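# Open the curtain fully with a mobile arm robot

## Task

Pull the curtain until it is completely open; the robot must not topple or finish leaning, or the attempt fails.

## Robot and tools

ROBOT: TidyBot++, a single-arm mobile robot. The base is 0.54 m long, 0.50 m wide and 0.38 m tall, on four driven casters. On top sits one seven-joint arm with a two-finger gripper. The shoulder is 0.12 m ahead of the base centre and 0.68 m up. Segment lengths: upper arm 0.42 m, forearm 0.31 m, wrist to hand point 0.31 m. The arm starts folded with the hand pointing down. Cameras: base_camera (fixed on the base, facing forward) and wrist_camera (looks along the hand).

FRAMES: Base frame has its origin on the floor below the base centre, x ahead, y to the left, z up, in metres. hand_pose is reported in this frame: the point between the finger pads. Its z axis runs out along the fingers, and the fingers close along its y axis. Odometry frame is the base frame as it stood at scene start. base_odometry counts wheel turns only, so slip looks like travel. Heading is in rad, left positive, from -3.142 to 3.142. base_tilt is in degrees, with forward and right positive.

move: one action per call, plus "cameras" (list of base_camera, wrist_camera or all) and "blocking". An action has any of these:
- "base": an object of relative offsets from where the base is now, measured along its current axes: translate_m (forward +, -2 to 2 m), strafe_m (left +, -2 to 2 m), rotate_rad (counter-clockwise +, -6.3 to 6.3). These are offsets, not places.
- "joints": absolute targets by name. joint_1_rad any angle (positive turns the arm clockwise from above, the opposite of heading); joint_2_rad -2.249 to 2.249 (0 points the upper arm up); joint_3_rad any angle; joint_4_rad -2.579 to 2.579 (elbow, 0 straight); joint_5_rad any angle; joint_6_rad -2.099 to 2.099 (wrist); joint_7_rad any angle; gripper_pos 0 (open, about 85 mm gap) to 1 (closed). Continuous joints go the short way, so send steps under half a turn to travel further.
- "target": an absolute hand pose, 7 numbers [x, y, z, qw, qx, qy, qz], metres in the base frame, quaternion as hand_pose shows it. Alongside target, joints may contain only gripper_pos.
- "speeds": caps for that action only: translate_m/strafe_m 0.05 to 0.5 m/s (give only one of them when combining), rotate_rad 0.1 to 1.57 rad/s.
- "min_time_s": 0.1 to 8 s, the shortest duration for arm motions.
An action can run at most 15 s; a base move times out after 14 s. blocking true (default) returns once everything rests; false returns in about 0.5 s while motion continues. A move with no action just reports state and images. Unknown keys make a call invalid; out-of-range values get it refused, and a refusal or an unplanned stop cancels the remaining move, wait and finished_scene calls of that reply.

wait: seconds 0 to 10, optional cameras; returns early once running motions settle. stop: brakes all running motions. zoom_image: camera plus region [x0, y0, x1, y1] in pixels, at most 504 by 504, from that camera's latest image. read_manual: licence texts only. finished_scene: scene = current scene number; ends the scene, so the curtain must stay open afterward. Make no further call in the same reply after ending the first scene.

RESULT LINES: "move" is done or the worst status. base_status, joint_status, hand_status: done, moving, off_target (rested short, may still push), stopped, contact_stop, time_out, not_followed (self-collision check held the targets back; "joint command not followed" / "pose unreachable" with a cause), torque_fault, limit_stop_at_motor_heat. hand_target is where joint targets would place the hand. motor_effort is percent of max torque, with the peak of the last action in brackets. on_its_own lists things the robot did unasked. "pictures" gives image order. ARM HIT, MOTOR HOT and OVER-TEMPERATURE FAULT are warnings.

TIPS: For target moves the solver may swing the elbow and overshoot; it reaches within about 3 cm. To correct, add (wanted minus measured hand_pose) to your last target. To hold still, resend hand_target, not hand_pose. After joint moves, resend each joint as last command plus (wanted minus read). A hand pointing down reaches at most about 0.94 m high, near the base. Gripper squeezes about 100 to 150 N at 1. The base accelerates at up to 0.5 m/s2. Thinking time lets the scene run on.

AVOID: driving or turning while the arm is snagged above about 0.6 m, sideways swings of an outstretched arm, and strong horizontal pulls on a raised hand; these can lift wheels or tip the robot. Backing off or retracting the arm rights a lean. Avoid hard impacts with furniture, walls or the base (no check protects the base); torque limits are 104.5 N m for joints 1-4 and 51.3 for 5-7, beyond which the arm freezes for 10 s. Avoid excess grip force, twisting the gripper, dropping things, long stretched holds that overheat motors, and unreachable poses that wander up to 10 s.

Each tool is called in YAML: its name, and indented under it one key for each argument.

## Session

move:
  joints: {"joint_1_rad": 0, "joint_2_rad": -0.2, "joint_3_rad": 3.14, "joint_4_rad": -0.7, "joint_5_rad": 0, "joint_6_rad": -0.8, "joint_7_rad": 1.57, "gripper_pos": 0.2}
  cameras: ["all"]

move:
  base: {"rotate_rad": 1.57}
  cameras: ["all"]

move:
  base: {"rotate_rad": -3.14}
  cameras: ["all"]

Scene clock: 3.37 s.
move: done
base_odometry: x=+0.000 y=+0.000 heading=+0.000
base_tilt: forward=+0.0 right=+0.3
base_status: not commanded
joint_positions: joint_1_rad=-0.014 joint_2_rad=-0.226 joint_3_rad=+3.122 joint_4_rad=-0.723 joint_5_rad=+0.004 joint_6_rad=-0.854 joint_7_rad=+1.562 gripper_pos=+0.200
joint_status: all done
motor_effort: joint_1_rad=+0(1) joint_2_rad=-5(11) joint_3_rad=+0(2) joint_4_rad=+11(19) joint_5_rad=+0(2) joint_6_rad=+9(10) joint_7_rad=-1(2)
hand_pose: x=+0.4777 y=+0.0156 z=+1.4360 quat_wxyz=(-0.013, +0.625, +0.009, +0.780) (m; base frame)
hand_target: x=+0.4861 y=+0.0022 z=+1.4533 quat_wxyz=(-0.001, +0.605, +0.000, +0.796) (m; base frame)
hand_status: not commanded
pictures: base_camera, wrist_camera
camera_calibration:
wrist_camera: T_world_to_cam=[[0.0297742, -0.999387, -0.0184214, 0.0288658], [0.225556, 0.0246718, -0.973918, 1.35029], [0.973775, 0.0248426, 0.226152, -0.657039], [0, 0, 0, 1]] pos_world=[0.334384, 0.0118566, 1.46419]

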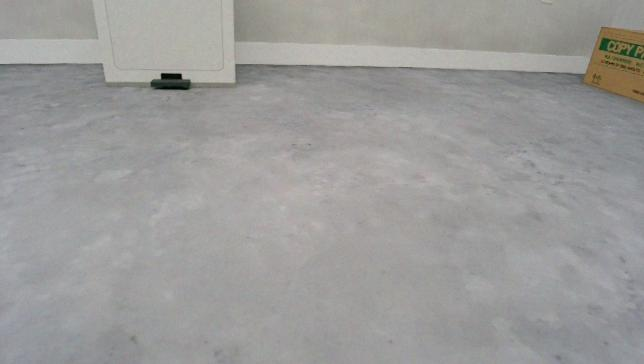

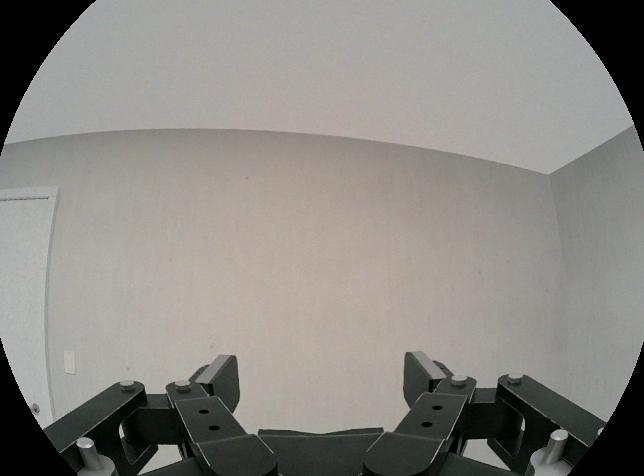

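Scene clock: 5.67 s.
move: done
base_odometry: x=+0.000 y=+0.000 heading=+1.569
base_tilt: forward=+0.1 right=+0.3
base_status: done
joint_positions: joint_1_rad=-0.014 joint_2_rad=-0.214 joint_3_rad=+3.129 joint_4_rad=-0.723 joint_5_rad=+0.004 joint_6_rad=-0.854 joint_7_rad=+1.562 gripper_pos=+0.200
joint_status: not commanded
motor_effort: joint_1_rad=+0(1) joint_2_rad=-5(9) joint_3_rad=+0(2) joint_4_rad=+12(13) joint_5_rad=+0(1) joint_6_rad=+9(10) joint_7_rad=-1(1)
hand_pose: x=+0.4872 y=+0.0120 z=+1.4316 quat_wxyz=(-0.011, +0.630, +0.006, +0.776) (m; base frame)
hand_target: x=+0.4861 y=+0.0022 z=+1.4533 quat_wxyz=(-0.001, +0.605, +0.000, +0.796) (m; base frame)
hand_status: not commanded
pictures: base_camera, wrist_camera
camera_calibration:
wrist_camera: T_world_to_cam=[[0.0223706, -0.999547, -0.020137, 0.0309775], [0.213642, 0.0244563, -0.976606, 1.35353], [0.976656, 0.0175452, 0.214092, -0.649255], [0, 0, 0, 1]] pos_world=[0.344234, 0.00925226, 1.46149]

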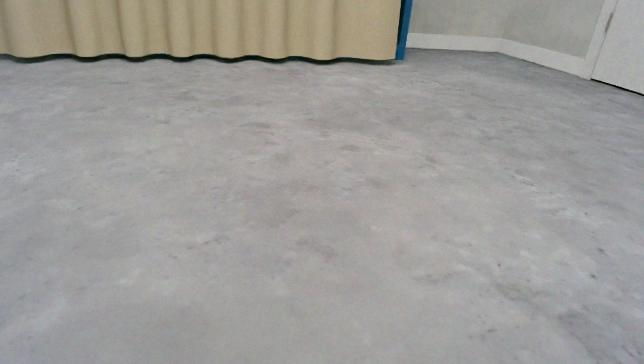

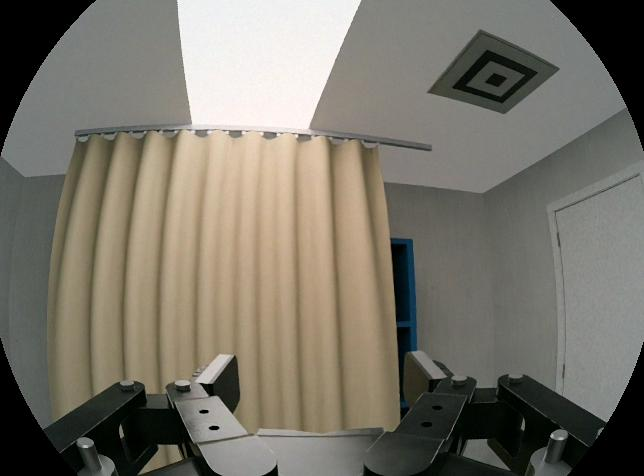

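Scene clock: 9.07 s.
move: done
base_odometry: x=+0.000 y=+0.000 heading=-1.570
base_tilt: forward=+0.0 right=+0.3
base_status: done
joint_positions: joint_1_rad=-0.013 joint_2_rad=-0.213 joint_3_rad=+3.132 joint_4_rad=-0.723 joint_5_rad=+0.004 joint_6_rad=-0.854 joint_7_rad=+1.562 gripper_pos=+0.200
joint_status: not commanded
motor_effort: joint_1_rad=+0(1) joint_2_rad=-5(9) joint_3_rad=+0(2) joint_4_rad=+11(13) joint_5_rad=+0(2) joint_6_rad=+9(10) joint_7_rad=-1(1)
hand_pose: x=+0.4880 y=+0.0102 z=+1.4312 quat_wxyz=(-0.009, +0.630, +0.005, +0.776) (m; base frame)
hand_target: x=+0.4861 y=+0.0022 z=+1.4533 quat_wxyz=(-0.001, +0.605, +0.000, +0.796) (m; base frame)
hand_status: not commanded
pictures: base_camera, wrist_camera
camera_calibration:
wrist_camera: T_world_to_cam=[[0.0187049, -0.999609, -0.0207901, 0.0317717], [0.212736, 0.0242966, -0.976808, 1.35379], [0.976931, 0.0138483, 0.213107, -0.648702], [0, 0, 0, 1]] pos_world=[0.345143, 0.00785016, 1.46129]

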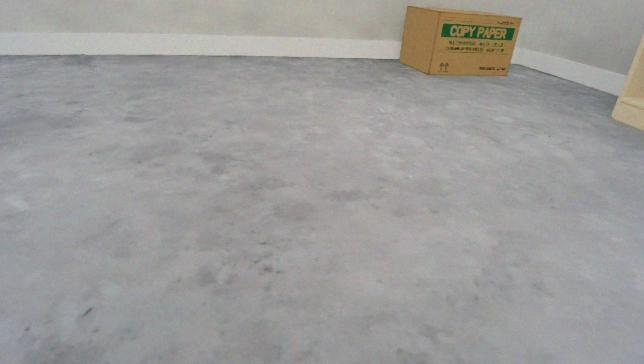

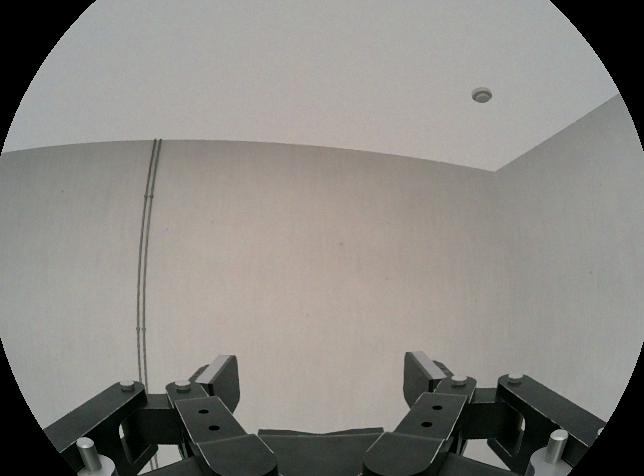

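move:
  base: {"rotate_rad": -2.9}
  joints: {"joint_1_rad": -0.72, "joint_2_rad": 0.12, "joint_3_rad": 3.14, "joint_4_rad": -0.7, "joint_5_rad": 0, "joint_6_rad": -0.85, "joint_7_rad": 1.57}

move:
  base: {"strafe_m": -1.44, "translate_m": 1.14}
  cameras: ["all"]

Scene clock: 29.73 s.
move: done
base_odometry: x=+0.000 y=+0.000 heading=+1.814
base_tilt: forward=+0.0 right=+0.3
base_status: done
joint_positions: joint_1_rad=-0.706 joint_2_rad=+0.110 joint_3_rad=+3.136 joint_4_rad=-0.721 joint_5_rad=+0.004 joint_6_rad=-0.854 joint_7_rad=+1.562 gripper_pos=+0.200
joint_status: all done
motor_effort: joint_1_rad=+0(3) joint_2_rad=-20(25) joint_3_rad=+0(3) joint_4_rad=+15(17) joint_5_rad=+0(2) joint_6_rad=+9(10) joint_7_rad=-1(2)
hand_pose: x=+0.5635 y=+0.3839 z=+1.2767 quat_wxyz=(-0.233, +0.701, +0.257, +0.624) (m; base frame)
hand_target: x=+0.5611 y=+0.3906 z=+1.2832 quat_wxyz=(-0.237, +0.694, +0.261, +0.628) (m; base frame)
hand_status: not commanded
pictures: none

Scene clock: 34.10 s.
move: done
base_odometry: x=+1.123 y=+1.454 heading=+1.814
base_tilt: forward=+0.1 right=+0.3
base_status: done
joint_positions: joint_1_rad=-0.718 joint_2_rad=+0.110 joint_3_rad=+3.138 joint_4_rad=-0.721 joint_5_rad=+0.004 joint_6_rad=-0.854 joint_7_rad=+1.562 gripper_pos=+0.200
joint_status: not commanded
motor_effort: joint_1_rad=+0(4) joint_2_rad=-18(24) joint_3_rad=+0(2) joint_4_rad=+15(17) joint_5_rad=+0(2) joint_6_rad=+9(11) joint_7_rad=-1(1)
hand_pose: x=+0.5599 y=+0.3881 z=+1.2768 quat_wxyz=(-0.236, +0.699, +0.260, +0.623) (m; base frame)
hand_target: x=+0.5611 y=+0.3906 z=+1.2832 quat_wxyz=(-0.237, +0.694, +0.261, +0.628) (m; base frame)
hand_status: not commanded
pictures: base_camera, wrist_camera
camera_calibration:
wrist_camera: T_world_to_cam=[[0.652324, -0.757652, -0.0208777, -0.0435502], [-0.0934044, -0.053023, -0.994215, 1.40209], [0.752163, 0.650501, -0.105356, -0.40581], [0, 0, 0, 1]] pos_world=[0.464605, 0.305327, 1.35032]

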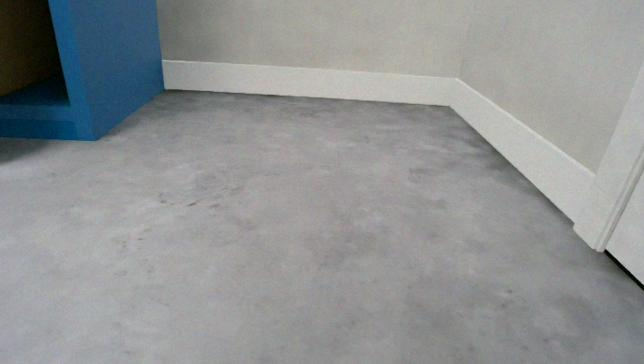

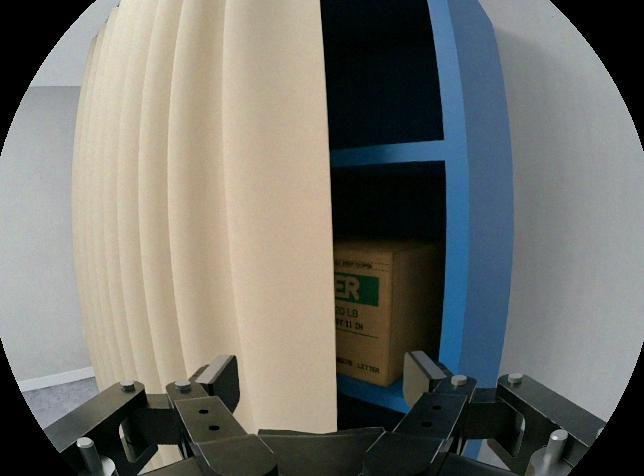

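move:
  base: {"translate_m": 0.195, "strafe_m": 0.155}
  speeds: {"translate_m": 0.25}
  cameras: ["wrist_camera"]

Scene clock: 52.73 s.
move: done
base_odometry: x=+0.925 y=+1.606 heading=+1.814
base_tilt: forward=+0.0 right=+0.3
base_status: done
joint_positions: joint_1_rad=-0.718 joint_2_rad=+0.113 joint_3_rad=+3.138 joint_4_rad=-0.719 joint_5_rad=+0.004 joint_6_rad=-0.854 joint_7_rad=+1.562 gripper_pos=+0.200
joint_status: not commanded
motor_effort: joint_1_rad=+1(1) joint_2_rad=-19(24) joint_3_rad=+0(1) joint_4_rad=+15(17) joint_5_rad=+0(1) joint_6_rad=+9(11) joint_7_rad=-1(1)
hand_pose: x=+0.5613 y=+0.3894 z=+1.2754 quat_wxyz=(-0.236, +0.700, +0.260, +0.622) (m; base frame)
hand_target: x=+0.5611 y=+0.3906 z=+1.2832 quat_wxyz=(-0.237, +0.694, +0.261, +0.628) (m; base frame)
hand_status: not commanded
pictures: wrist_camera
camera_calibration:
wrist_camera: T_world_to_cam=[[0.652276, -0.757694, -0.0208484, -0.0435604], [-0.0950572, -0.054482, -0.99398, 1.40212], [0.751997, 0.650331, -0.107562, -0.404942], [0, 0, 0, 1]] pos_world=[0.46621, 0.306731, 1.34921]

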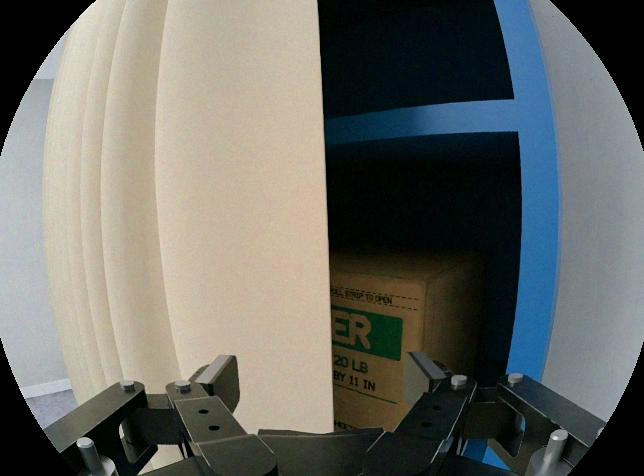

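move:
  base: {"translate_m": 0.06, "strafe_m": 0.052}
  speeds: {"translate_m": 0.15}
  cameras: ["wrist_camera"]

Scene clock: 64.57 s.
move: done
base_odometry: x=+0.860 y=+1.652 heading=+1.814
base_tilt: forward=+0.1 right=+0.3
base_status: done
joint_positions: joint_1_rad=-0.718 joint_2_rad=+0.116 joint_3_rad=+3.138 joint_4_rad=-0.718 joint_5_rad=+0.004 joint_6_rad=-0.854 joint_7_rad=+1.562 gripper_pos=+0.200
joint_status: not commanded
motor_effort: joint_1_rad=+0(1) joint_2_rad=-19(25) joint_3_rad=+1(1) joint_4_rad=+15(18) joint_5_rad=+0(1) joint_6_rad=+10(10) joint_7_rad=-1(1)
hand_pose: x=+0.5623 y=+0.3902 z=+1.2745 quat_wxyz=(-0.236, +0.700, +0.261, +0.621) (m; base frame)
hand_target: x=+0.5611 y=+0.3906 z=+1.2832 quat_wxyz=(-0.237, +0.694, +0.261, +0.628) (m; base frame)
hand_status: not commanded
pictures: wrist_camera
camera_calibration:
wrist_camera: T_world_to_cam=[[0.652298, -0.757676, -0.020824, -0.0435941], [-0.0961048, -0.0554242, -0.993827, 1.40214], [0.751845, 0.650273, -0.108969, -0.404371], [0, 0, 0, 1]] pos_world=[0.467213, 0.307634, 1.34851]

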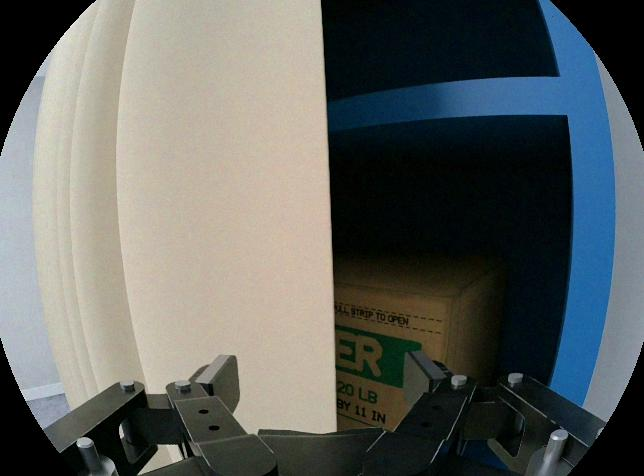

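move:
  base: {"translate_m": 0.071, "strafe_m": 0.055}
  speeds: {"translate_m": 0.15}
  cameras: ["wrist_camera"]

Scene clock: 77.27 s.
move: done
base_odometry: x=+0.789 y=+1.708 heading=+1.814
base_tilt: forward=+0.1 right=+0.3
base_status: done
joint_positions: joint_1_rad=-0.718 joint_2_rad=+0.119 joint_3_rad=+3.138 joint_4_rad=-0.717 joint_5_rad=+0.004 joint_6_rad=-0.854 joint_7_rad=+1.562 gripper_pos=+0.200
joint_status: not commanded
motor_effort: joint_1_rad=+0(1) joint_2_rad=-20(25) joint_3_rad=+0(1) joint_4_rad=+16(17) joint_5_rad=+0(1) joint_6_rad=+8(10) joint_7_rad=-1(1)
hand_pose: x=+0.5635 y=+0.3912 z=+1.2733 quat_wxyz=(-0.235, +0.701, +0.261, +0.621) (m; base frame)
hand_target: x=+0.5611 y=+0.3906 z=+1.2832 quat_wxyz=(-0.237, +0.694, +0.261, +0.628) (m; base frame)
hand_status: not commanded
pictures: wrist_camera
camera_calibration:
wrist_camera: T_world_to_cam=[[0.65226, -0.757709, -0.0208281, -0.0435956], [-0.097541, -0.0566535, -0.993618, 1.4021], [0.751693, 0.650128, -0.11086, -0.403515], [0, 0, 0, 1]] pos_world=[0.468517, 0.308738, 1.34751]

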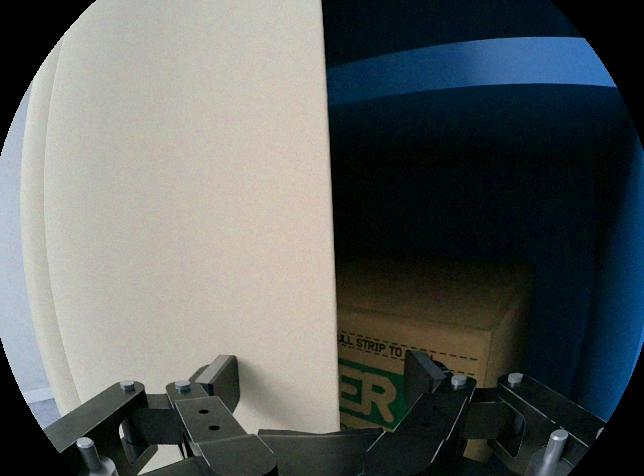

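move:
  joints: {"gripper_pos": 1.0}

move:
  base: {"strafe_m": 0.9}
  speeds: {"strafe_m": 0.25}
  cameras: ["wrist_camera"]

Scene clock: 91.03 s.
move: done
base_odometry: x=+0.789 y=+1.708 heading=+1.814
base_tilt: forward=+0.0 right=+0.3
base_status: not commanded
joint_positions: joint_1_rad=-0.718 joint_2_rad=+0.119 joint_3_rad=+3.138 joint_4_rad=-0.717 joint_5_rad=+0.004 joint_6_rad=-0.854 joint_7_rad=+1.562 gripper_pos=+0.999
joint_status: all done
motor_effort: joint_1_rad=+0(1) joint_2_rad=-20(20) joint_3_rad=+0(0) joint_4_rad=+15(16) joint_5_rad=+0(1) joint_6_rad=+9(11) joint_7_rad=-1(1)
hand_pose: x=+0.5635 y=+0.3912 z=+1.2733 quat_wxyz=(-0.235, +0.701, +0.261, +0.621) (m; base frame)
hand_target: x=+0.5611 y=+0.3906 z=+1.2832 quat_wxyz=(-0.237, +0.694, +0.261, +0.628) (m; base frame)
hand_status: not commanded
pictures: none

Scene clock: 95.43 s.
move: done
base_odometry: x=-0.084 y=+1.491 heading=+1.814
base_tilt: forward=+0.1 right=+0.3
base_status: done
joint_positions: joint_1_rad=-0.718 joint_2_rad=+0.119 joint_3_rad=+3.139 joint_4_rad=-0.717 joint_5_rad=+0.004 joint_6_rad=-0.854 joint_7_rad=+1.562 gripper_pos=+0.999
joint_status: not commanded
motor_effort: joint_1_rad=-2(2) joint_2_rad=-19(21) joint_3_rad=-2(2) joint_4_rad=+15(16) joint_5_rad=-1(3) joint_6_rad=+10(10) joint_7_rad=-1(1)
hand_pose: x=+0.5638 y=+0.3909 z=+1.2733 quat_wxyz=(-0.235, +0.701, +0.261, +0.621) (m; base frame)
hand_target: x=+0.5611 y=+0.3906 z=+1.2832 quat_wxyz=(-0.237, +0.694, +0.261, +0.628) (m; base frame)
hand_status: not commanded
pictures: wrist_camera
camera_calibration:
wrist_camera: T_world_to_cam=[[0.65161, -0.758269, -0.0207951, -0.0434438], [-0.097501, -0.0565367, -0.993628, 1.40217], [0.752262, 0.649486, -0.110772, -0.403713], [0, 0, 0, 1]] pos_world=[0.468719, 0.308538, 1.34761]

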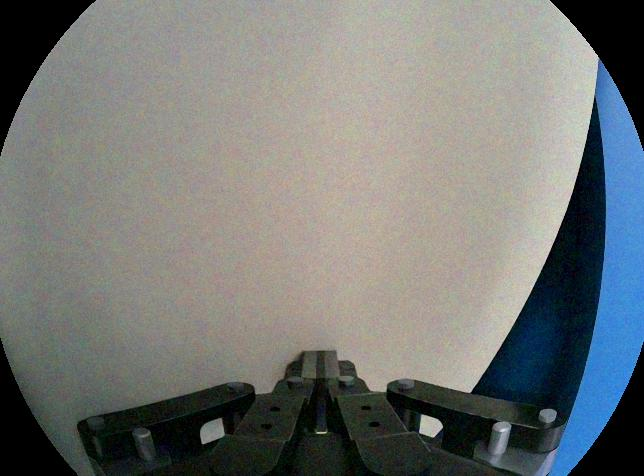

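move:
  base: {"translate_m": -0.1, "strafe_m": -0.92}
  joints: {"gripper_pos": 0.2}
  cameras: ["wrist_camera"]

Scene clock: 106.53 s.
move: done
base_odometry: x=+0.833 y=+1.615 heading=+1.814
base_tilt: forward=+0.1 right=+0.3
base_status: done
joint_positions: joint_1_rad=-0.718 joint_2_rad=+0.119 joint_3_rad=+3.139 joint_4_rad=-0.717 joint_5_rad=+0.004 joint_6_rad=-0.854 joint_7_rad=+1.562 gripper_pos=+0.200
joint_status: all done
motor_effort: joint_1_rad=+0(2) joint_2_rad=-20(25) joint_3_rad=+0(2) joint_4_rad=+15(18) joint_5_rad=-1(2) joint_6_rad=+9(11) joint_7_rad=-1(1)
hand_pose: x=+0.5638 y=+0.3909 z=+1.2734 quat_wxyz=(-0.235, +0.701, +0.261, +0.621) (m; base frame)
hand_target: x=+0.5611 y=+0.3906 z=+1.2832 quat_wxyz=(-0.237, +0.694, +0.261, +0.628) (m; base frame)
hand_status: not commanded
pictures: wrist_camera
camera_calibration:
wrist_camera: T_world_to_cam=[[0.651617, -0.758264, -0.0207306, -0.0435353], [-0.0974586, -0.0565861, -0.99363, 1.40216], [0.752261, 0.649487, -0.110772, -0.403713], [0, 0, 0, 1]] pos_world=[0.468719, 0.308538, 1.34761]

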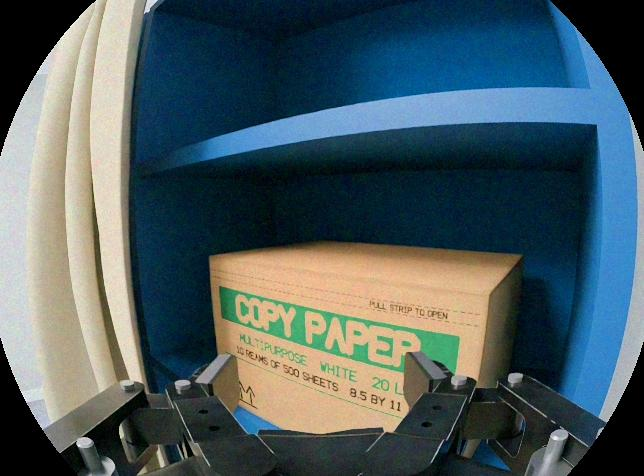

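move:
  base: {"translate_m": 0.03, "strafe_m": 0.5}
  cameras: ["wrist_camera"]

Scene clock: 126.70 s.
move: done
base_odometry: x=+0.340 y=+1.524 heading=+1.814
base_tilt: forward=+0.0 right=+0.3
base_status: done
joint_positions: joint_1_rad=-0.719 joint_2_rad=+0.120 joint_3_rad=+3.139 joint_4_rad=-0.717 joint_5_rad=+0.004 joint_6_rad=-0.854 joint_7_rad=+1.562 gripper_pos=+0.200
joint_status: not commanded
motor_effort: joint_1_rad=+0(3) joint_2_rad=-21(27) joint_3_rad=-1(2) joint_4_rad=+15(18) joint_5_rad=-1(1) joint_6_rad=+9(10) joint_7_rad=-1(1)
hand_pose: x=+0.5637 y=+0.3921 z=+1.2728 quat_wxyz=(-0.235, +0.701, +0.261, +0.620) (m; base frame)
hand_target: x=+0.5611 y=+0.3906 z=+1.2832 quat_wxyz=(-0.237, +0.694, +0.261, +0.628) (m; base frame)
hand_status: not commanded
pictures: wrist_camera
camera_calibration:
wrist_camera: T_world_to_cam=[[0.652783, -0.75726, -0.0207787, -0.0435679], [-0.0980843, -0.0572902, -0.993528, 1.40211], [0.751168, 0.650596, -0.111673, -0.403175], [0, 0, 0, 1]] pos_world=[0.468818, 0.309639, 1.34711]

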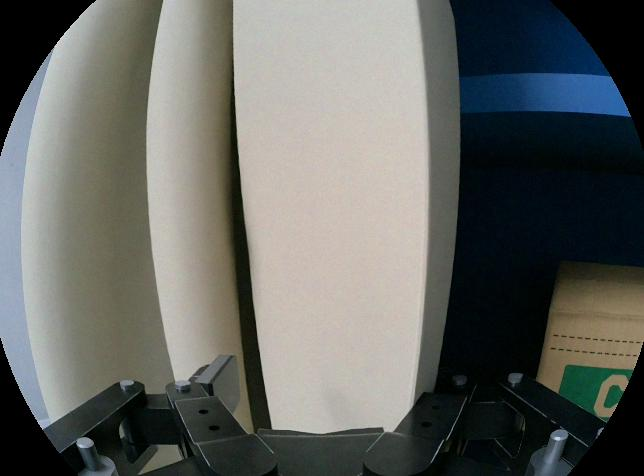

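move:
  joints: {"gripper_pos": 1.0}
  cameras: ["wrist_camera"]

Scene clock: 137.13 s.
move: done
base_odometry: x=+0.340 y=+1.524 heading=+1.814
base_tilt: forward=+0.1 right=+0.3
base_status: not commanded
joint_positions: joint_1_rad=-0.719 joint_2_rad=+0.120 joint_3_rad=+3.139 joint_4_rad=-0.717 joint_5_rad=+0.004 joint_6_rad=-0.854 joint_7_rad=+1.562 gripper_pos=+0.990
joint_status: all done
motor_effort: joint_1_rad=+1(1) joint_2_rad=-19(21) joint_3_rad=+0(1) joint_4_rad=+15(16) joint_5_rad=+0(1) joint_6_rad=+9(10) joint_7_rad=-1(1)
hand_pose: x=+0.5637 y=+0.3921 z=+1.2728 quat_wxyz=(-0.235, +0.701, +0.261, +0.620) (m; base frame)
hand_target: x=+0.5611 y=+0.3906 z=+1.2832 quat_wxyz=(-0.237, +0.694, +0.261, +0.628) (m; base frame)
hand_status: not commanded
pictures: wrist_camera
camera_calibration:
wrist_camera: T_world_to_cam=[[0.652783, -0.75726, -0.0207787, -0.0435679], [-0.0980843, -0.0572902, -0.993528, 1.40211], [0.751168, 0.650596, -0.111673, -0.403175], [0, 0, 0, 1]] pos_world=[0.468818, 0.309639, 1.34711]

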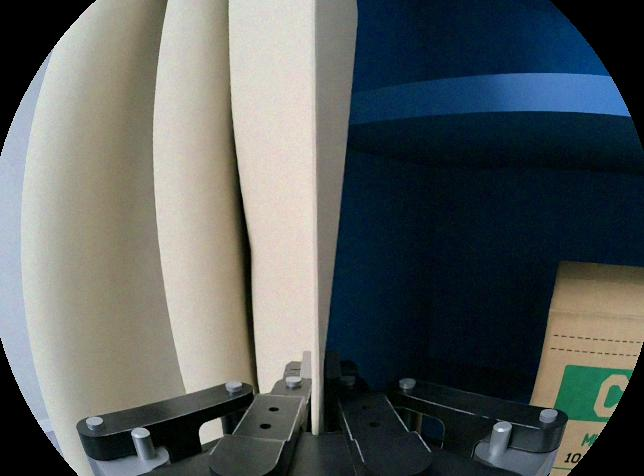

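move:
  base: {"strafe_m": 1.0}
  speeds: {"strafe_m": 0.25}
  cameras: ["all"]

Scene clock: 158.77 s.
move: done
base_odometry: x=-0.630 y=+1.284 heading=+1.814
base_tilt: forward=+0.0 right=+0.3
base_status: done
joint_positions: joint_1_rad=-0.711 joint_2_rad=+0.093 joint_3_rad=+3.148 joint_4_rad=-0.680 joint_5_rad=+0.004 joint_6_rad=-0.854 joint_7_rad=+1.562 gripper_pos=+0.990
joint_status: not commanded
motor_effort: joint_1_rad=-4(5) joint_2_rad=-9(19) joint_3_rad=-4(5) joint_4_rad=+8(15) joint_5_rad=-3(5) joint_6_rad=+3(10) joint_7_rad=+0(1)
hand_pose: x=+0.5522 y=+0.3691 z=+1.3088 quat_wxyz=(-0.238, +0.683, +0.248, +0.645) (m; base frame)
hand_target: x=+0.5611 y=+0.3906 z=+1.2832 quat_wxyz=(-0.237, +0.694, +0.261, +0.628) (m; base frame)
hand_status: not commanded
pictures: base_camera, wrist_camera
camera_calibration:
wrist_camera: T_world_to_cam=[[0.640026, -0.76808, -0.0205111, -0.0420622], [-0.0492912, -0.0144043, -0.998681, 1.39936], [0.766771, 0.640192, -0.0470786, -0.464818], [0, 0, 0, 1]] pos_world=[0.452306, 0.285422, 1.37477]

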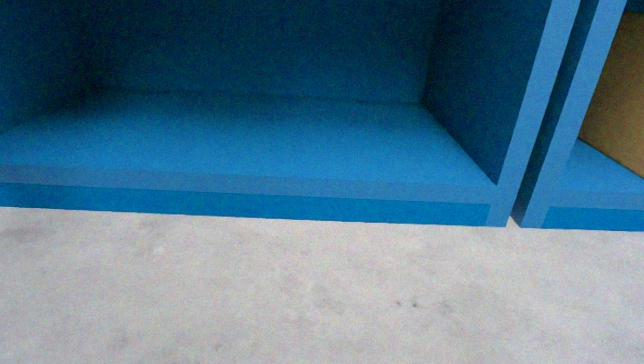

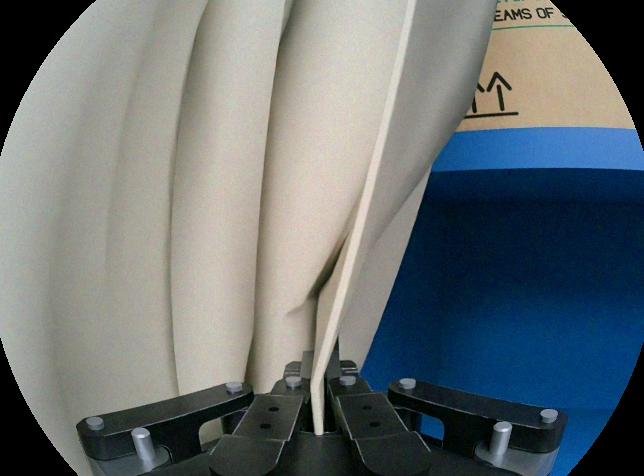

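move:
  base: {"strafe_m": 0.42}
  speeds: {"strafe_m": 0.2}
  cameras: ["all"]

Scene clock: 168.33 s.
move: done
base_odometry: x=-1.038 y=+1.183 heading=+1.814
base_tilt: forward=+0.0 right=+0.3
base_status: done
joint_positions: joint_1_rad=-0.686 joint_2_rad=+0.041 joint_3_rad=+3.175 joint_4_rad=-0.648 joint_5_rad=+0.004 joint_6_rad=-0.847 joint_7_rad=+1.562 gripper_pos=+0.990
joint_status: not commanded
motor_effort: joint_1_rad=-9(10) joint_2_rad=+0(9) joint_3_rad=-9(10) joint_4_rad=+4(9) joint_5_rad=-8(9) joint_6_rad=+0(5) joint_7_rad=+0(1)
hand_pose: x=+0.5379 y=+0.3220 z=+1.3559 quat_wxyz=(-0.231, +0.659, +0.220, +0.681) (m; base frame)
hand_target: x=+0.5611 y=+0.3906 z=+1.2832 quat_wxyz=(-0.237, +0.694, +0.261, +0.628) (m; base frame)
hand_status: not commanded
pictures: base_camera, wrist_camera
camera_calibration:
wrist_camera: T_world_to_cam=[[0.601241, -0.798808, -0.0203731, -0.0375644], [0.0222304, 0.0422076, -0.998862, 1.38854], [0.798758, 0.600104, 0.0431348, -0.548057], [0, 0, 0, 1]] pos_world=[0.429483, 0.240278, 1.40984]

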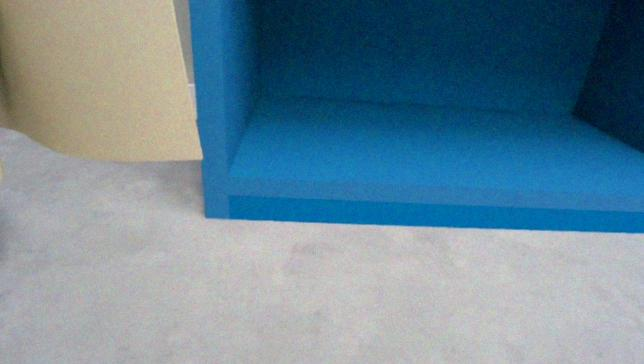

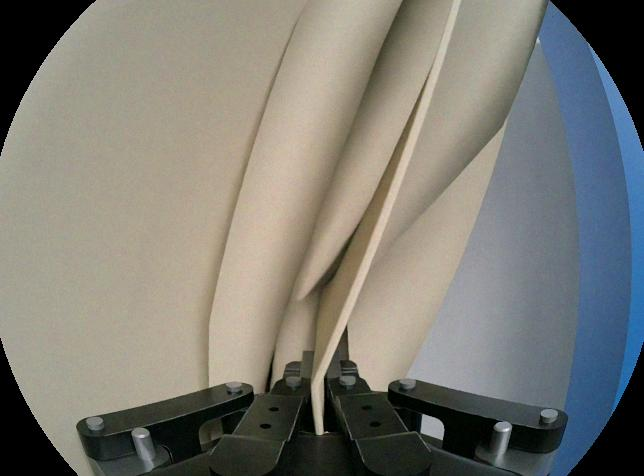

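move:
  base: {"strafe_m": 0.2}
  speeds: {"strafe_m": 0.15}
  cameras: ["wrist_camera"]

Scene clock: 180.73 s.
move: done
base_odometry: x=-1.232 y=+1.135 heading=+1.813
base_tilt: forward=+0.1 right=+0.4
base_status: done
joint_positions: joint_1_rad=-0.654 joint_2_rad=-0.015 joint_3_rad=+3.217 joint_4_rad=-0.611 joint_5_rad=+0.032 joint_6_rad=-0.820 joint_7_rad=+1.562 gripper_pos=+0.990
joint_status: not commanded
motor_effort: joint_1_rad=-15(16) joint_2_rad=+14(15) joint_3_rad=-17(17) joint_4_rad=-4(5) joint_5_rad=-14(14) joint_6_rad=-5(8) joint_7_rad=+2(2)
hand_pose: x=+0.5233 y=+0.2562 z=+1.4108 quat_wxyz=(-0.205, +0.625, +0.181, +0.732) (m; base frame)
hand_target: x=+0.5611 y=+0.3906 z=+1.2832 quat_wxyz=(-0.237, +0.694, +0.261, +0.628) (m; base frame)
hand_status: not commanded
pictures: wrist_camera
camera_calibration:
wrist_camera: T_world_to_cam=[[0.52334, -0.85209, -0.00757432, -0.0438354], [0.134601, 0.0914407, -0.986672, 1.35794], [0.841426, 0.515346, 0.162547, -0.668452], [0, 0, 0, 1]] pos_world=[0.402613, 0.182961, 1.44816]

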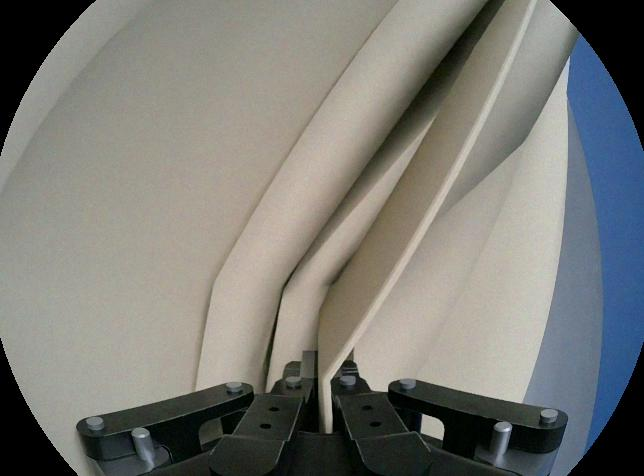

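move:
  base: {"strafe_m": 0.1}
  speeds: {"strafe_m": 0.15}

move:
  base: {"strafe_m": -0.38}
  speeds: {"strafe_m": 0.25}

move:
  joints: {"gripper_pos": 0}

move:
  base: {"translate_m": -0.8, "strafe_m": -0.2}
  joints: {"joint_6_rad": -0.6}
  cameras: ["all"]

Scene clock: 189.33 s.
move: done
base_odometry: x=-1.328 y=+1.111 heading=+1.813
base_tilt: forward=+0.1 right=+0.4
base_status: done
joint_positions: joint_1_rad=-0.635 joint_2_rad=-0.045 joint_3_rad=+3.244 joint_4_rad=-0.593 joint_5_rad=+0.055 joint_6_rad=-0.803 joint_7_rad=+1.562 gripper_pos=+0.990
joint_status: not commanded
motor_effort: joint_1_rad=-19(19) joint_2_rad=+21(23) joint_3_rad=-21(21) joint_4_rad=-7(9) joint_5_rad=-17(18) joint_6_rad=-9(12) joint_7_rad=+3(3)
hand_pose: x=+0.5142 y=+0.2163 z=+1.4379 quat_wxyz=(-0.183, +0.606, +0.157, +0.758) (m; base frame)
hand_target: x=+0.5611 y=+0.3906 z=+1.2832 quat_wxyz=(-0.237, +0.694, +0.261, +0.628) (m; base frame)
hand_status: not commanded
pictures: none

Scene clock: 191.67 s.
move: done
base_odometry: x=-0.959 y=+1.202 heading=+1.813
base_tilt: forward=+0.1 right=+0.3
base_status: done
joint_positions: joint_1_rad=-0.686 joint_2_rad=+0.073 joint_3_rad=+3.173 joint_4_rad=-0.665 joint_5_rad=+0.056 joint_6_rad=-0.803 joint_7_rad=+1.562 gripper_pos=+0.990
joint_status: not commanded
motor_effort: joint_1_rad=-2(19) joint_2_rad=-14(21) joint_3_rad=-3(21) joint_4_rad=+14(15) joint_5_rad=-2(17) joint_6_rad=+9(11) joint_7_rad=-1(2)
hand_pose: x=+0.5637 y=+0.3291 z=+1.3438 quat_wxyz=(-0.206, +0.660, +0.221, +0.688) (m; base frame)
hand_target: x=+0.5611 y=+0.3906 z=+1.2832 quat_wxyz=(-0.237, +0.694, +0.261, +0.628) (m; base frame)
hand_status: not commanded
pictures: none

Scene clock: 192.77 s.
move: done
base_odometry: x=-0.959 y=+1.202 heading=+1.813
base_tilt: forward=+0.1 right=+0.3
base_status: not commanded
joint_positions: joint_1_rad=-0.689 joint_2_rad=+0.074 joint_3_rad=+3.170 joint_4_rad=-0.665 joint_5_rad=+0.056 joint_6_rad=-0.803 joint_7_rad=+1.562 gripper_pos=+0.000
joint_status: all done
motor_effort: joint_1_rad=-3(3) joint_2_rad=-15(16) joint_3_rad=-2(4) joint_4_rad=+14(15) joint_5_rad=-2(3) joint_6_rad=+10(10) joint_7_rad=-1(1)
hand_pose: x=+0.5626 y=+0.3327 z=+1.3426 quat_wxyz=(-0.209, +0.660, +0.223, +0.686) (m; base frame)
hand_target: x=+0.5611 y=+0.3906 z=+1.2832 quat_wxyz=(-0.237, +0.694, +0.261, +0.628) (m; base frame)
hand_status: not commanded
pictures: none

Scene clock: 195.53 s.
move: done
base_odometry: x=-0.573 y=+0.474 heading=+1.814
base_tilt: forward=+0.1 right=+0.3
base_status: done
joint_positions: joint_1_rad=-0.711 joint_2_rad=+0.103 joint_3_rad=+3.149 joint_4_rad=-0.673 joint_5_rad=+0.046 joint_6_rad=-0.649 joint_7_rad=+1.562 gripper_pos=+0.000
joint_status: all done
motor_effort: joint_1_rad=+0(5) joint_2_rad=-19(22) joint_3_rad=+0(5) joint_4_rad=+15(16) joint_5_rad=+0(3) joint_6_rad=+9(11) joint_7_rad=-1(1)
hand_pose: x=+0.5590 y=+0.3648 z=+1.3698 quat_wxyz=(-0.242, +0.614, +0.224, +0.717) (m; base frame)
hand_target: x=+0.5596 y=+0.3893 z=+1.3608 quat_wxyz=(-0.268, +0.610, +0.230, +0.709) (m; base frame)
hand_status: not commanded
pictures: base_camera, wrist_camera
camera_calibration:
wrist_camera: T_world_to_cam=[[0.620688, -0.784015, 0.00814199, -0.0710767], [0.125159, 0.0888242, -0.988153, 1.31098], [0.774003, 0.614354, 0.153259, -0.733447], [0, 0, 0, 1]] pos_world=[0.447725, 0.278424, 1.40844]

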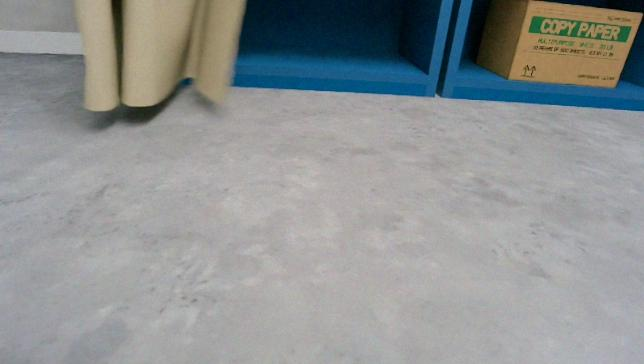

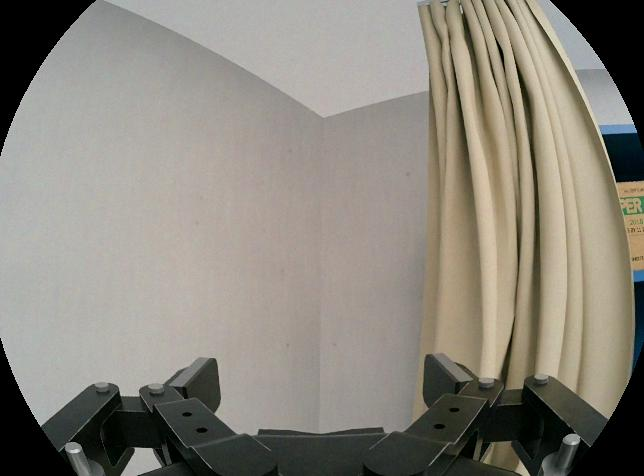

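move:
  joints: {"joint_1_rad": -0.25, "joint_6_rad": -0.35}
  cameras: ["wrist_camera"]

Scene clock: 204.43 s.
move: done
base_odometry: x=-0.573 y=+0.474 heading=+1.814
base_tilt: forward=+0.0 right=+0.3
base_status: not commanded
joint_positions: joint_1_rad=-0.266 joint_2_rad=+0.103 joint_3_rad=+3.149 joint_4_rad=-0.673 joint_5_rad=+0.046 joint_6_rad=-0.454 joint_7_rad=+1.562 gripper_pos=+0.000
joint_status: all done
motor_effort: joint_1_rad=+0(2) joint_2_rad=-18(20) joint_3_rad=+0(1) joint_4_rad=+15(16) joint_5_rad=-1(1) joint_6_rad=+9(10) joint_7_rad=-1(1)
hand_pose: x=+0.6585 y=+0.1384 z=+1.4288 quat_wxyz=(-0.086, +0.572, +0.076, +0.812) (m; base frame)
hand_target: x=+0.6677 y=+0.1423 z=+1.4355 quat_wxyz=(-0.105, +0.548, +0.069, +0.827) (m; base frame)
hand_status: not commanded
pictures: wrist_camera
camera_calibration:
wrist_camera: T_world_to_cam=[[0.227223, -0.973808, 0.00818677, -0.0255849], [0.335298, 0.0703383, -0.939483, 1.17161], [0.9143, 0.216217, 0.342499, -0.988078], [0, 0, 0, 1]] pos_world=[0.516376, 0.106316, 1.43933]

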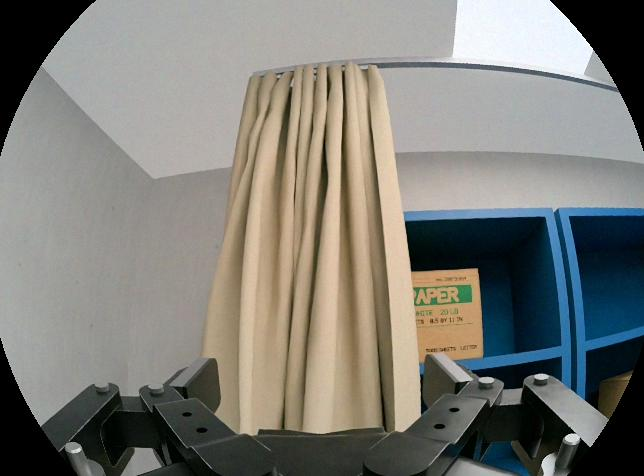

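zoom_image:
  camera: "wrist_camera"
  region: [230, 50, 400, 130]

Scaled by 2.965.

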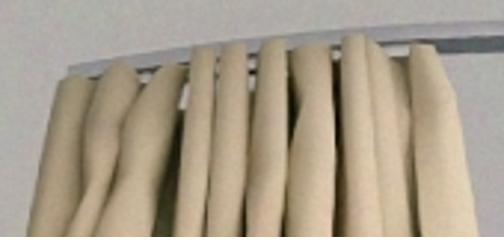

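move:
  base: {"translate_m": 0.82, "strafe_m": -0.36}
  joints: {"joint_1_rad": -0.72, "joint_2_rad": 0.12, "joint_3_rad": 3.14, "joint_4_rad": -0.7, "joint_5_rad": 0, "joint_6_rad": -0.85, "joint_7_rad": 1.57, "gripper_pos": 0.2}
  cameras: ["wrist_camera"]

Scene clock: 223.13 s.
move: done
base_odometry: x=-0.420 y=+1.356 heading=+1.813
base_tilt: forward=+0.1 right=+0.3
base_status: done
joint_positions: joint_1_rad=-0.705 joint_2_rad=+0.103 joint_3_rad=+3.145 joint_4_rad=-0.673 joint_5_rad=+0.044 joint_6_rad=-0.765 joint_7_rad=+1.562 gripper_pos=+0.200
joint_status: all done
motor_effort: joint_1_rad=+1(3) joint_2_rad=-19(21) joint_3_rad=+0(2) joint_4_rad=+15(16) joint_5_rad=+0(1) joint_6_rad=+9(10) joint_7_rad=-1(2)
hand_pose: x=+0.5629 y=+0.3650 z=+1.3341 quat_wxyz=(-0.229, +0.655, +0.237, +0.680) (m; base frame)
hand_target: x=+0.5611 y=+0.3907 z=+1.2832 quat_wxyz=(-0.237, +0.694, +0.261, +0.628) (m; base frame)
hand_status: not commanded
pictures: wrist_camera
camera_calibration:
wrist_camera: T_world_to_cam=[[0.61759, -0.786466, 0.00727964, -0.069296], [0.0349477, 0.0181945, -0.999224, 1.36655], [0.785723, 0.617365, 0.0387219, -0.586044], [0, 0, 0, 1]] pos_world=[0.455507, 0.28244, 1.38869]

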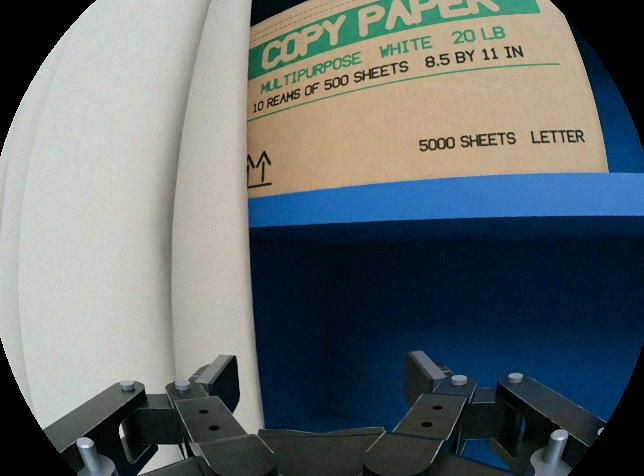

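move:
  base: {"translate_m": -0.026, "strafe_m": 0.033}
  speeds: {"strafe_m": 0.2}

move:
  base: {"translate_m": 0.082, "strafe_m": 0.065}
  speeds: {"translate_m": 0.15}
  cameras: ["wrist_camera"]

Scene clock: 236.57 s.
move: done
base_odometry: x=-0.446 y=+1.323 heading=+1.813
base_tilt: forward=+0.1 right=+0.3
base_status: done
joint_positions: joint_1_rad=-0.716 joint_2_rad=+0.103 joint_3_rad=+3.143 joint_4_rad=-0.673 joint_5_rad=+0.043 joint_6_rad=-0.766 joint_7_rad=+1.562 gripper_pos=+0.200
joint_status: not commanded
motor_effort: joint_1_rad=+1(3) joint_2_rad=-19(23) joint_3_rad=+0(2) joint_4_rad=+15(16) joint_5_rad=+0(1) joint_6_rad=+9(10) joint_7_rad=-1(1)
hand_pose: x=+0.5584 y=+0.3707 z=+1.3333 quat_wxyz=(-0.233, +0.654, +0.241, +0.678) (m; base frame)
hand_target: x=+0.5611 y=+0.3907 z=+1.2832 quat_wxyz=(-0.237, +0.694, +0.261, +0.628) (m; base frame)
hand_status: not commanded
pictures: none

Scene clock: 237.80 s.
move: done
base_odometry: x=-0.530 y=+1.387 heading=+1.814
base_tilt: forward=+0.1 right=+0.3
base_status: done
joint_positions: joint_1_rad=-0.716 joint_2_rad=+0.110 joint_3_rad=+3.143 joint_4_rad=-0.673 joint_5_rad=+0.043 joint_6_rad=-0.768 joint_7_rad=+1.562 gripper_pos=+0.200
joint_status: not commanded
motor_effort: joint_1_rad=+0(1) joint_2_rad=-19(23) joint_3_rad=+0(1) joint_4_rad=+15(17) joint_5_rad=+0(1) joint_6_rad=+10(11) joint_7_rad=-1(1)
hand_pose: x=+0.5618 y=+0.3736 z=+1.3288 quat_wxyz=(-0.232, +0.657, +0.242, +0.675) (m; base frame)
hand_target: x=+0.5611 y=+0.3907 z=+1.2832 quat_wxyz=(-0.237, +0.694, +0.261, +0.628) (m; base frame)
hand_status: not commanded
pictures: wrist_camera
camera_calibration:
wrist_camera: T_world_to_cam=[[0.628088, -0.778116, 0.00631921, -0.0695514], [0.0256998, 0.0126268, -0.99959, 1.36893], [0.777718, 0.627993, 0.0279282, -0.575412], [0, 0, 0, 1]] pos_world=[0.456011, 0.28995, 1.38488]

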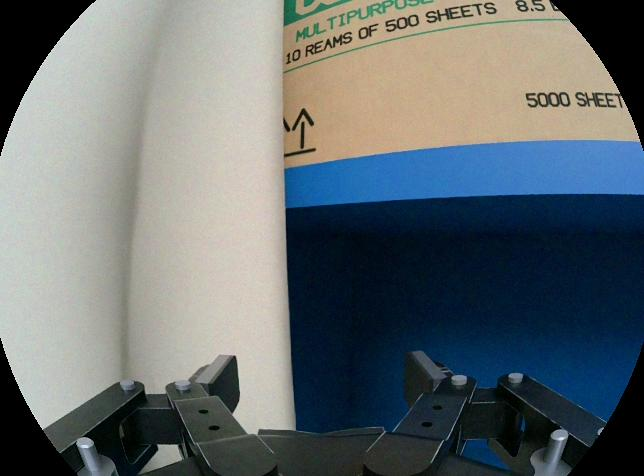

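move:
  base: {"translate_m": 0.076, "strafe_m": 0.093}
  speeds: {"strafe_m": 0.15}
  cameras: ["wrist_camera"]

move:
  joints: {"gripper_pos": 1.0}
  cameras: ["wrist_camera"]

Scene clock: 247.80 s.
move: done
base_odometry: x=-0.638 y=+1.439 heading=+1.813
base_tilt: forward=+0.1 right=+0.2
base_status: done
joint_positions: joint_1_rad=-0.716 joint_2_rad=+0.112 joint_3_rad=+3.143 joint_4_rad=-0.673 joint_5_rad=+0.043 joint_6_rad=-0.768 joint_7_rad=+1.562 gripper_pos=+0.200
joint_status: not commanded
motor_effort: joint_1_rad=+0(1) joint_2_rad=-18(24) joint_3_rad=+0(1) joint_4_rad=+15(17) joint_5_rad=+0(1) joint_6_rad=+10(11) joint_7_rad=-1(1)
hand_pose: x=+0.5627 y=+0.3744 z=+1.3276 quat_wxyz=(-0.232, +0.658, +0.243, +0.674) (m; base frame)
hand_target: x=+0.5611 y=+0.3907 z=+1.2832 quat_wxyz=(-0.237, +0.694, +0.261, +0.628) (m; base frame)
hand_status: not commanded
pictures: wrist_camera
camera_calibration:
wrist_camera: T_world_to_cam=[[0.628159, -0.778059, 0.0064192, -0.0696607], [0.0239723, 0.0111064, -0.999651, 1.36931], [0.777716, 0.628094, 0.0256284, -0.573582], [0, 0, 0, 1]] pos_world=[0.457016, 0.290855, 1.38398]

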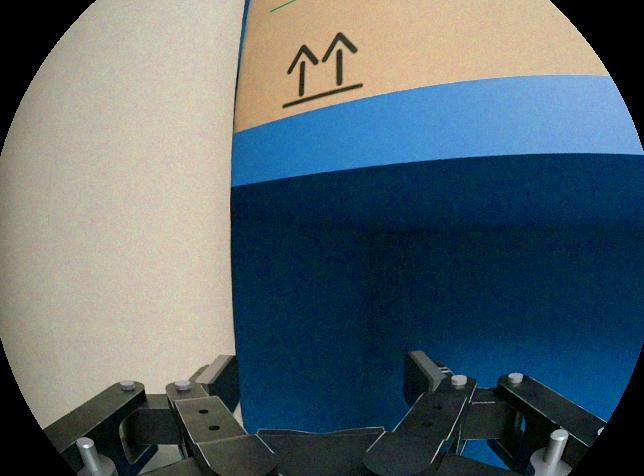

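Scene clock: 248.80 s.
move: done
base_odometry: x=-0.638 y=+1.439 heading=+1.813
base_tilt: forward=+0.1 right=+0.3
base_status: not commanded
joint_positions: joint_1_rad=-0.716 joint_2_rad=+0.112 joint_3_rad=+3.143 joint_4_rad=-0.673 joint_5_rad=+0.043 joint_6_rad=-0.768 joint_7_rad=+1.562 gripper_pos=+0.999
joint_status: all done
motor_effort: joint_1_rad=+0(1) joint_2_rad=-19(20) joint_3_rad=+1(1) joint_4_rad=+14(15) joint_5_rad=+0(1) joint_6_rad=+8(10) joint_7_rad=-1(1)
hand_pose: x=+0.5627 y=+0.3744 z=+1.3276 quat_wxyz=(-0.232, +0.658, +0.243, +0.674) (m; base frame)
hand_target: x=+0.5611 y=+0.3907 z=+1.2832 quat_wxyz=(-0.237, +0.694, +0.261, +0.628) (m; base frame)
hand_status: not commanded
pictures: wrist_camera
camera_calibration:
wrist_camera: T_world_to_cam=[[0.628159, -0.778059, 0.0064192, -0.0696607], [0.0239723, 0.0111064, -0.999651, 1.36931], [0.777716, 0.628094, 0.0256284, -0.573582], [0, 0, 0, 1]] pos_world=[0.457016, 0.290855, 1.38398]

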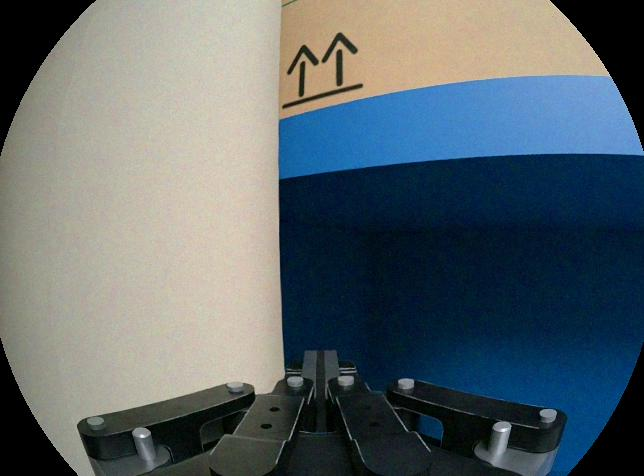

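move:
  base: {"translate_m": -0.101, "strafe_m": -0.082}
  speeds: {"translate_m": 0.2}

move:
  base: {"translate_m": -0.03, "strafe_m": 0.037}
  joints: {"gripper_pos": 0.0}
  cameras: ["wrist_camera"]

Scene clock: 260.33 s.
move: done
base_odometry: x=-0.534 y=+1.360 heading=+1.813
base_tilt: forward=+0.0 right=+0.3
base_status: done
joint_positions: joint_1_rad=-0.716 joint_2_rad=+0.115 joint_3_rad=+3.143 joint_4_rad=-0.674 joint_5_rad=+0.043 joint_6_rad=-0.769 joint_7_rad=+1.562 gripper_pos=+0.999
joint_status: not commanded
motor_effort: joint_1_rad=+0(2) joint_2_rad=-19(26) joint_3_rad=+0(1) joint_4_rad=+15(17) joint_5_rad=+0(1) joint_6_rad=+9(10) joint_7_rad=-1(1)
hand_pose: x=+0.5639 y=+0.3757 z=+1.3255 quat_wxyz=(-0.232, +0.659, +0.243, +0.673) (m; base frame)
hand_target: x=+0.5611 y=+0.3907 z=+1.2832 quat_wxyz=(-0.237, +0.694, +0.261, +0.628) (m; base frame)
hand_status: not commanded
pictures: none

Scene clock: 261.43 s.
move: done
base_odometry: x=-0.563 y=+1.322 heading=+1.813
base_tilt: forward=+0.1 right=+0.3
base_status: done
joint_positions: joint_1_rad=-0.720 joint_2_rad=+0.115 joint_3_rad=+3.141 joint_4_rad=-0.674 joint_5_rad=+0.042 joint_6_rad=-0.770 joint_7_rad=+1.562 gripper_pos=+0.000
joint_status: all done
motor_effort: joint_1_rad=+0(3) joint_2_rad=-18(22) joint_3_rad=+0(2) joint_4_rad=+15(16) joint_5_rad=+0(2) joint_6_rad=+10(10) joint_7_rad=-1(1)
hand_pose: x=+0.5619 y=+0.3780 z=+1.3255 quat_wxyz=(-0.234, +0.658, +0.245, +0.672) (m; base frame)
hand_target: x=+0.5611 y=+0.3907 z=+1.2832 quat_wxyz=(-0.237, +0.694, +0.261, +0.628) (m; base frame)
hand_status: not commanded
pictures: wrist_camera
camera_calibration:
wrist_camera: T_world_to_cam=[[0.632657, -0.77441, 0.0059017, -0.0695864], [0.0204064, 0.00905209, -0.999751, 1.37015], [0.774163, 0.63262, 0.0215298, -0.569456], [0, 0, 0, 1]] pos_world=[0.456917, 0.293958, 1.38248]

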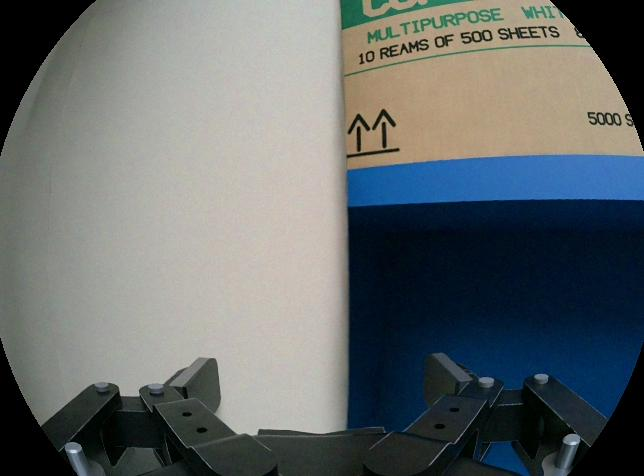

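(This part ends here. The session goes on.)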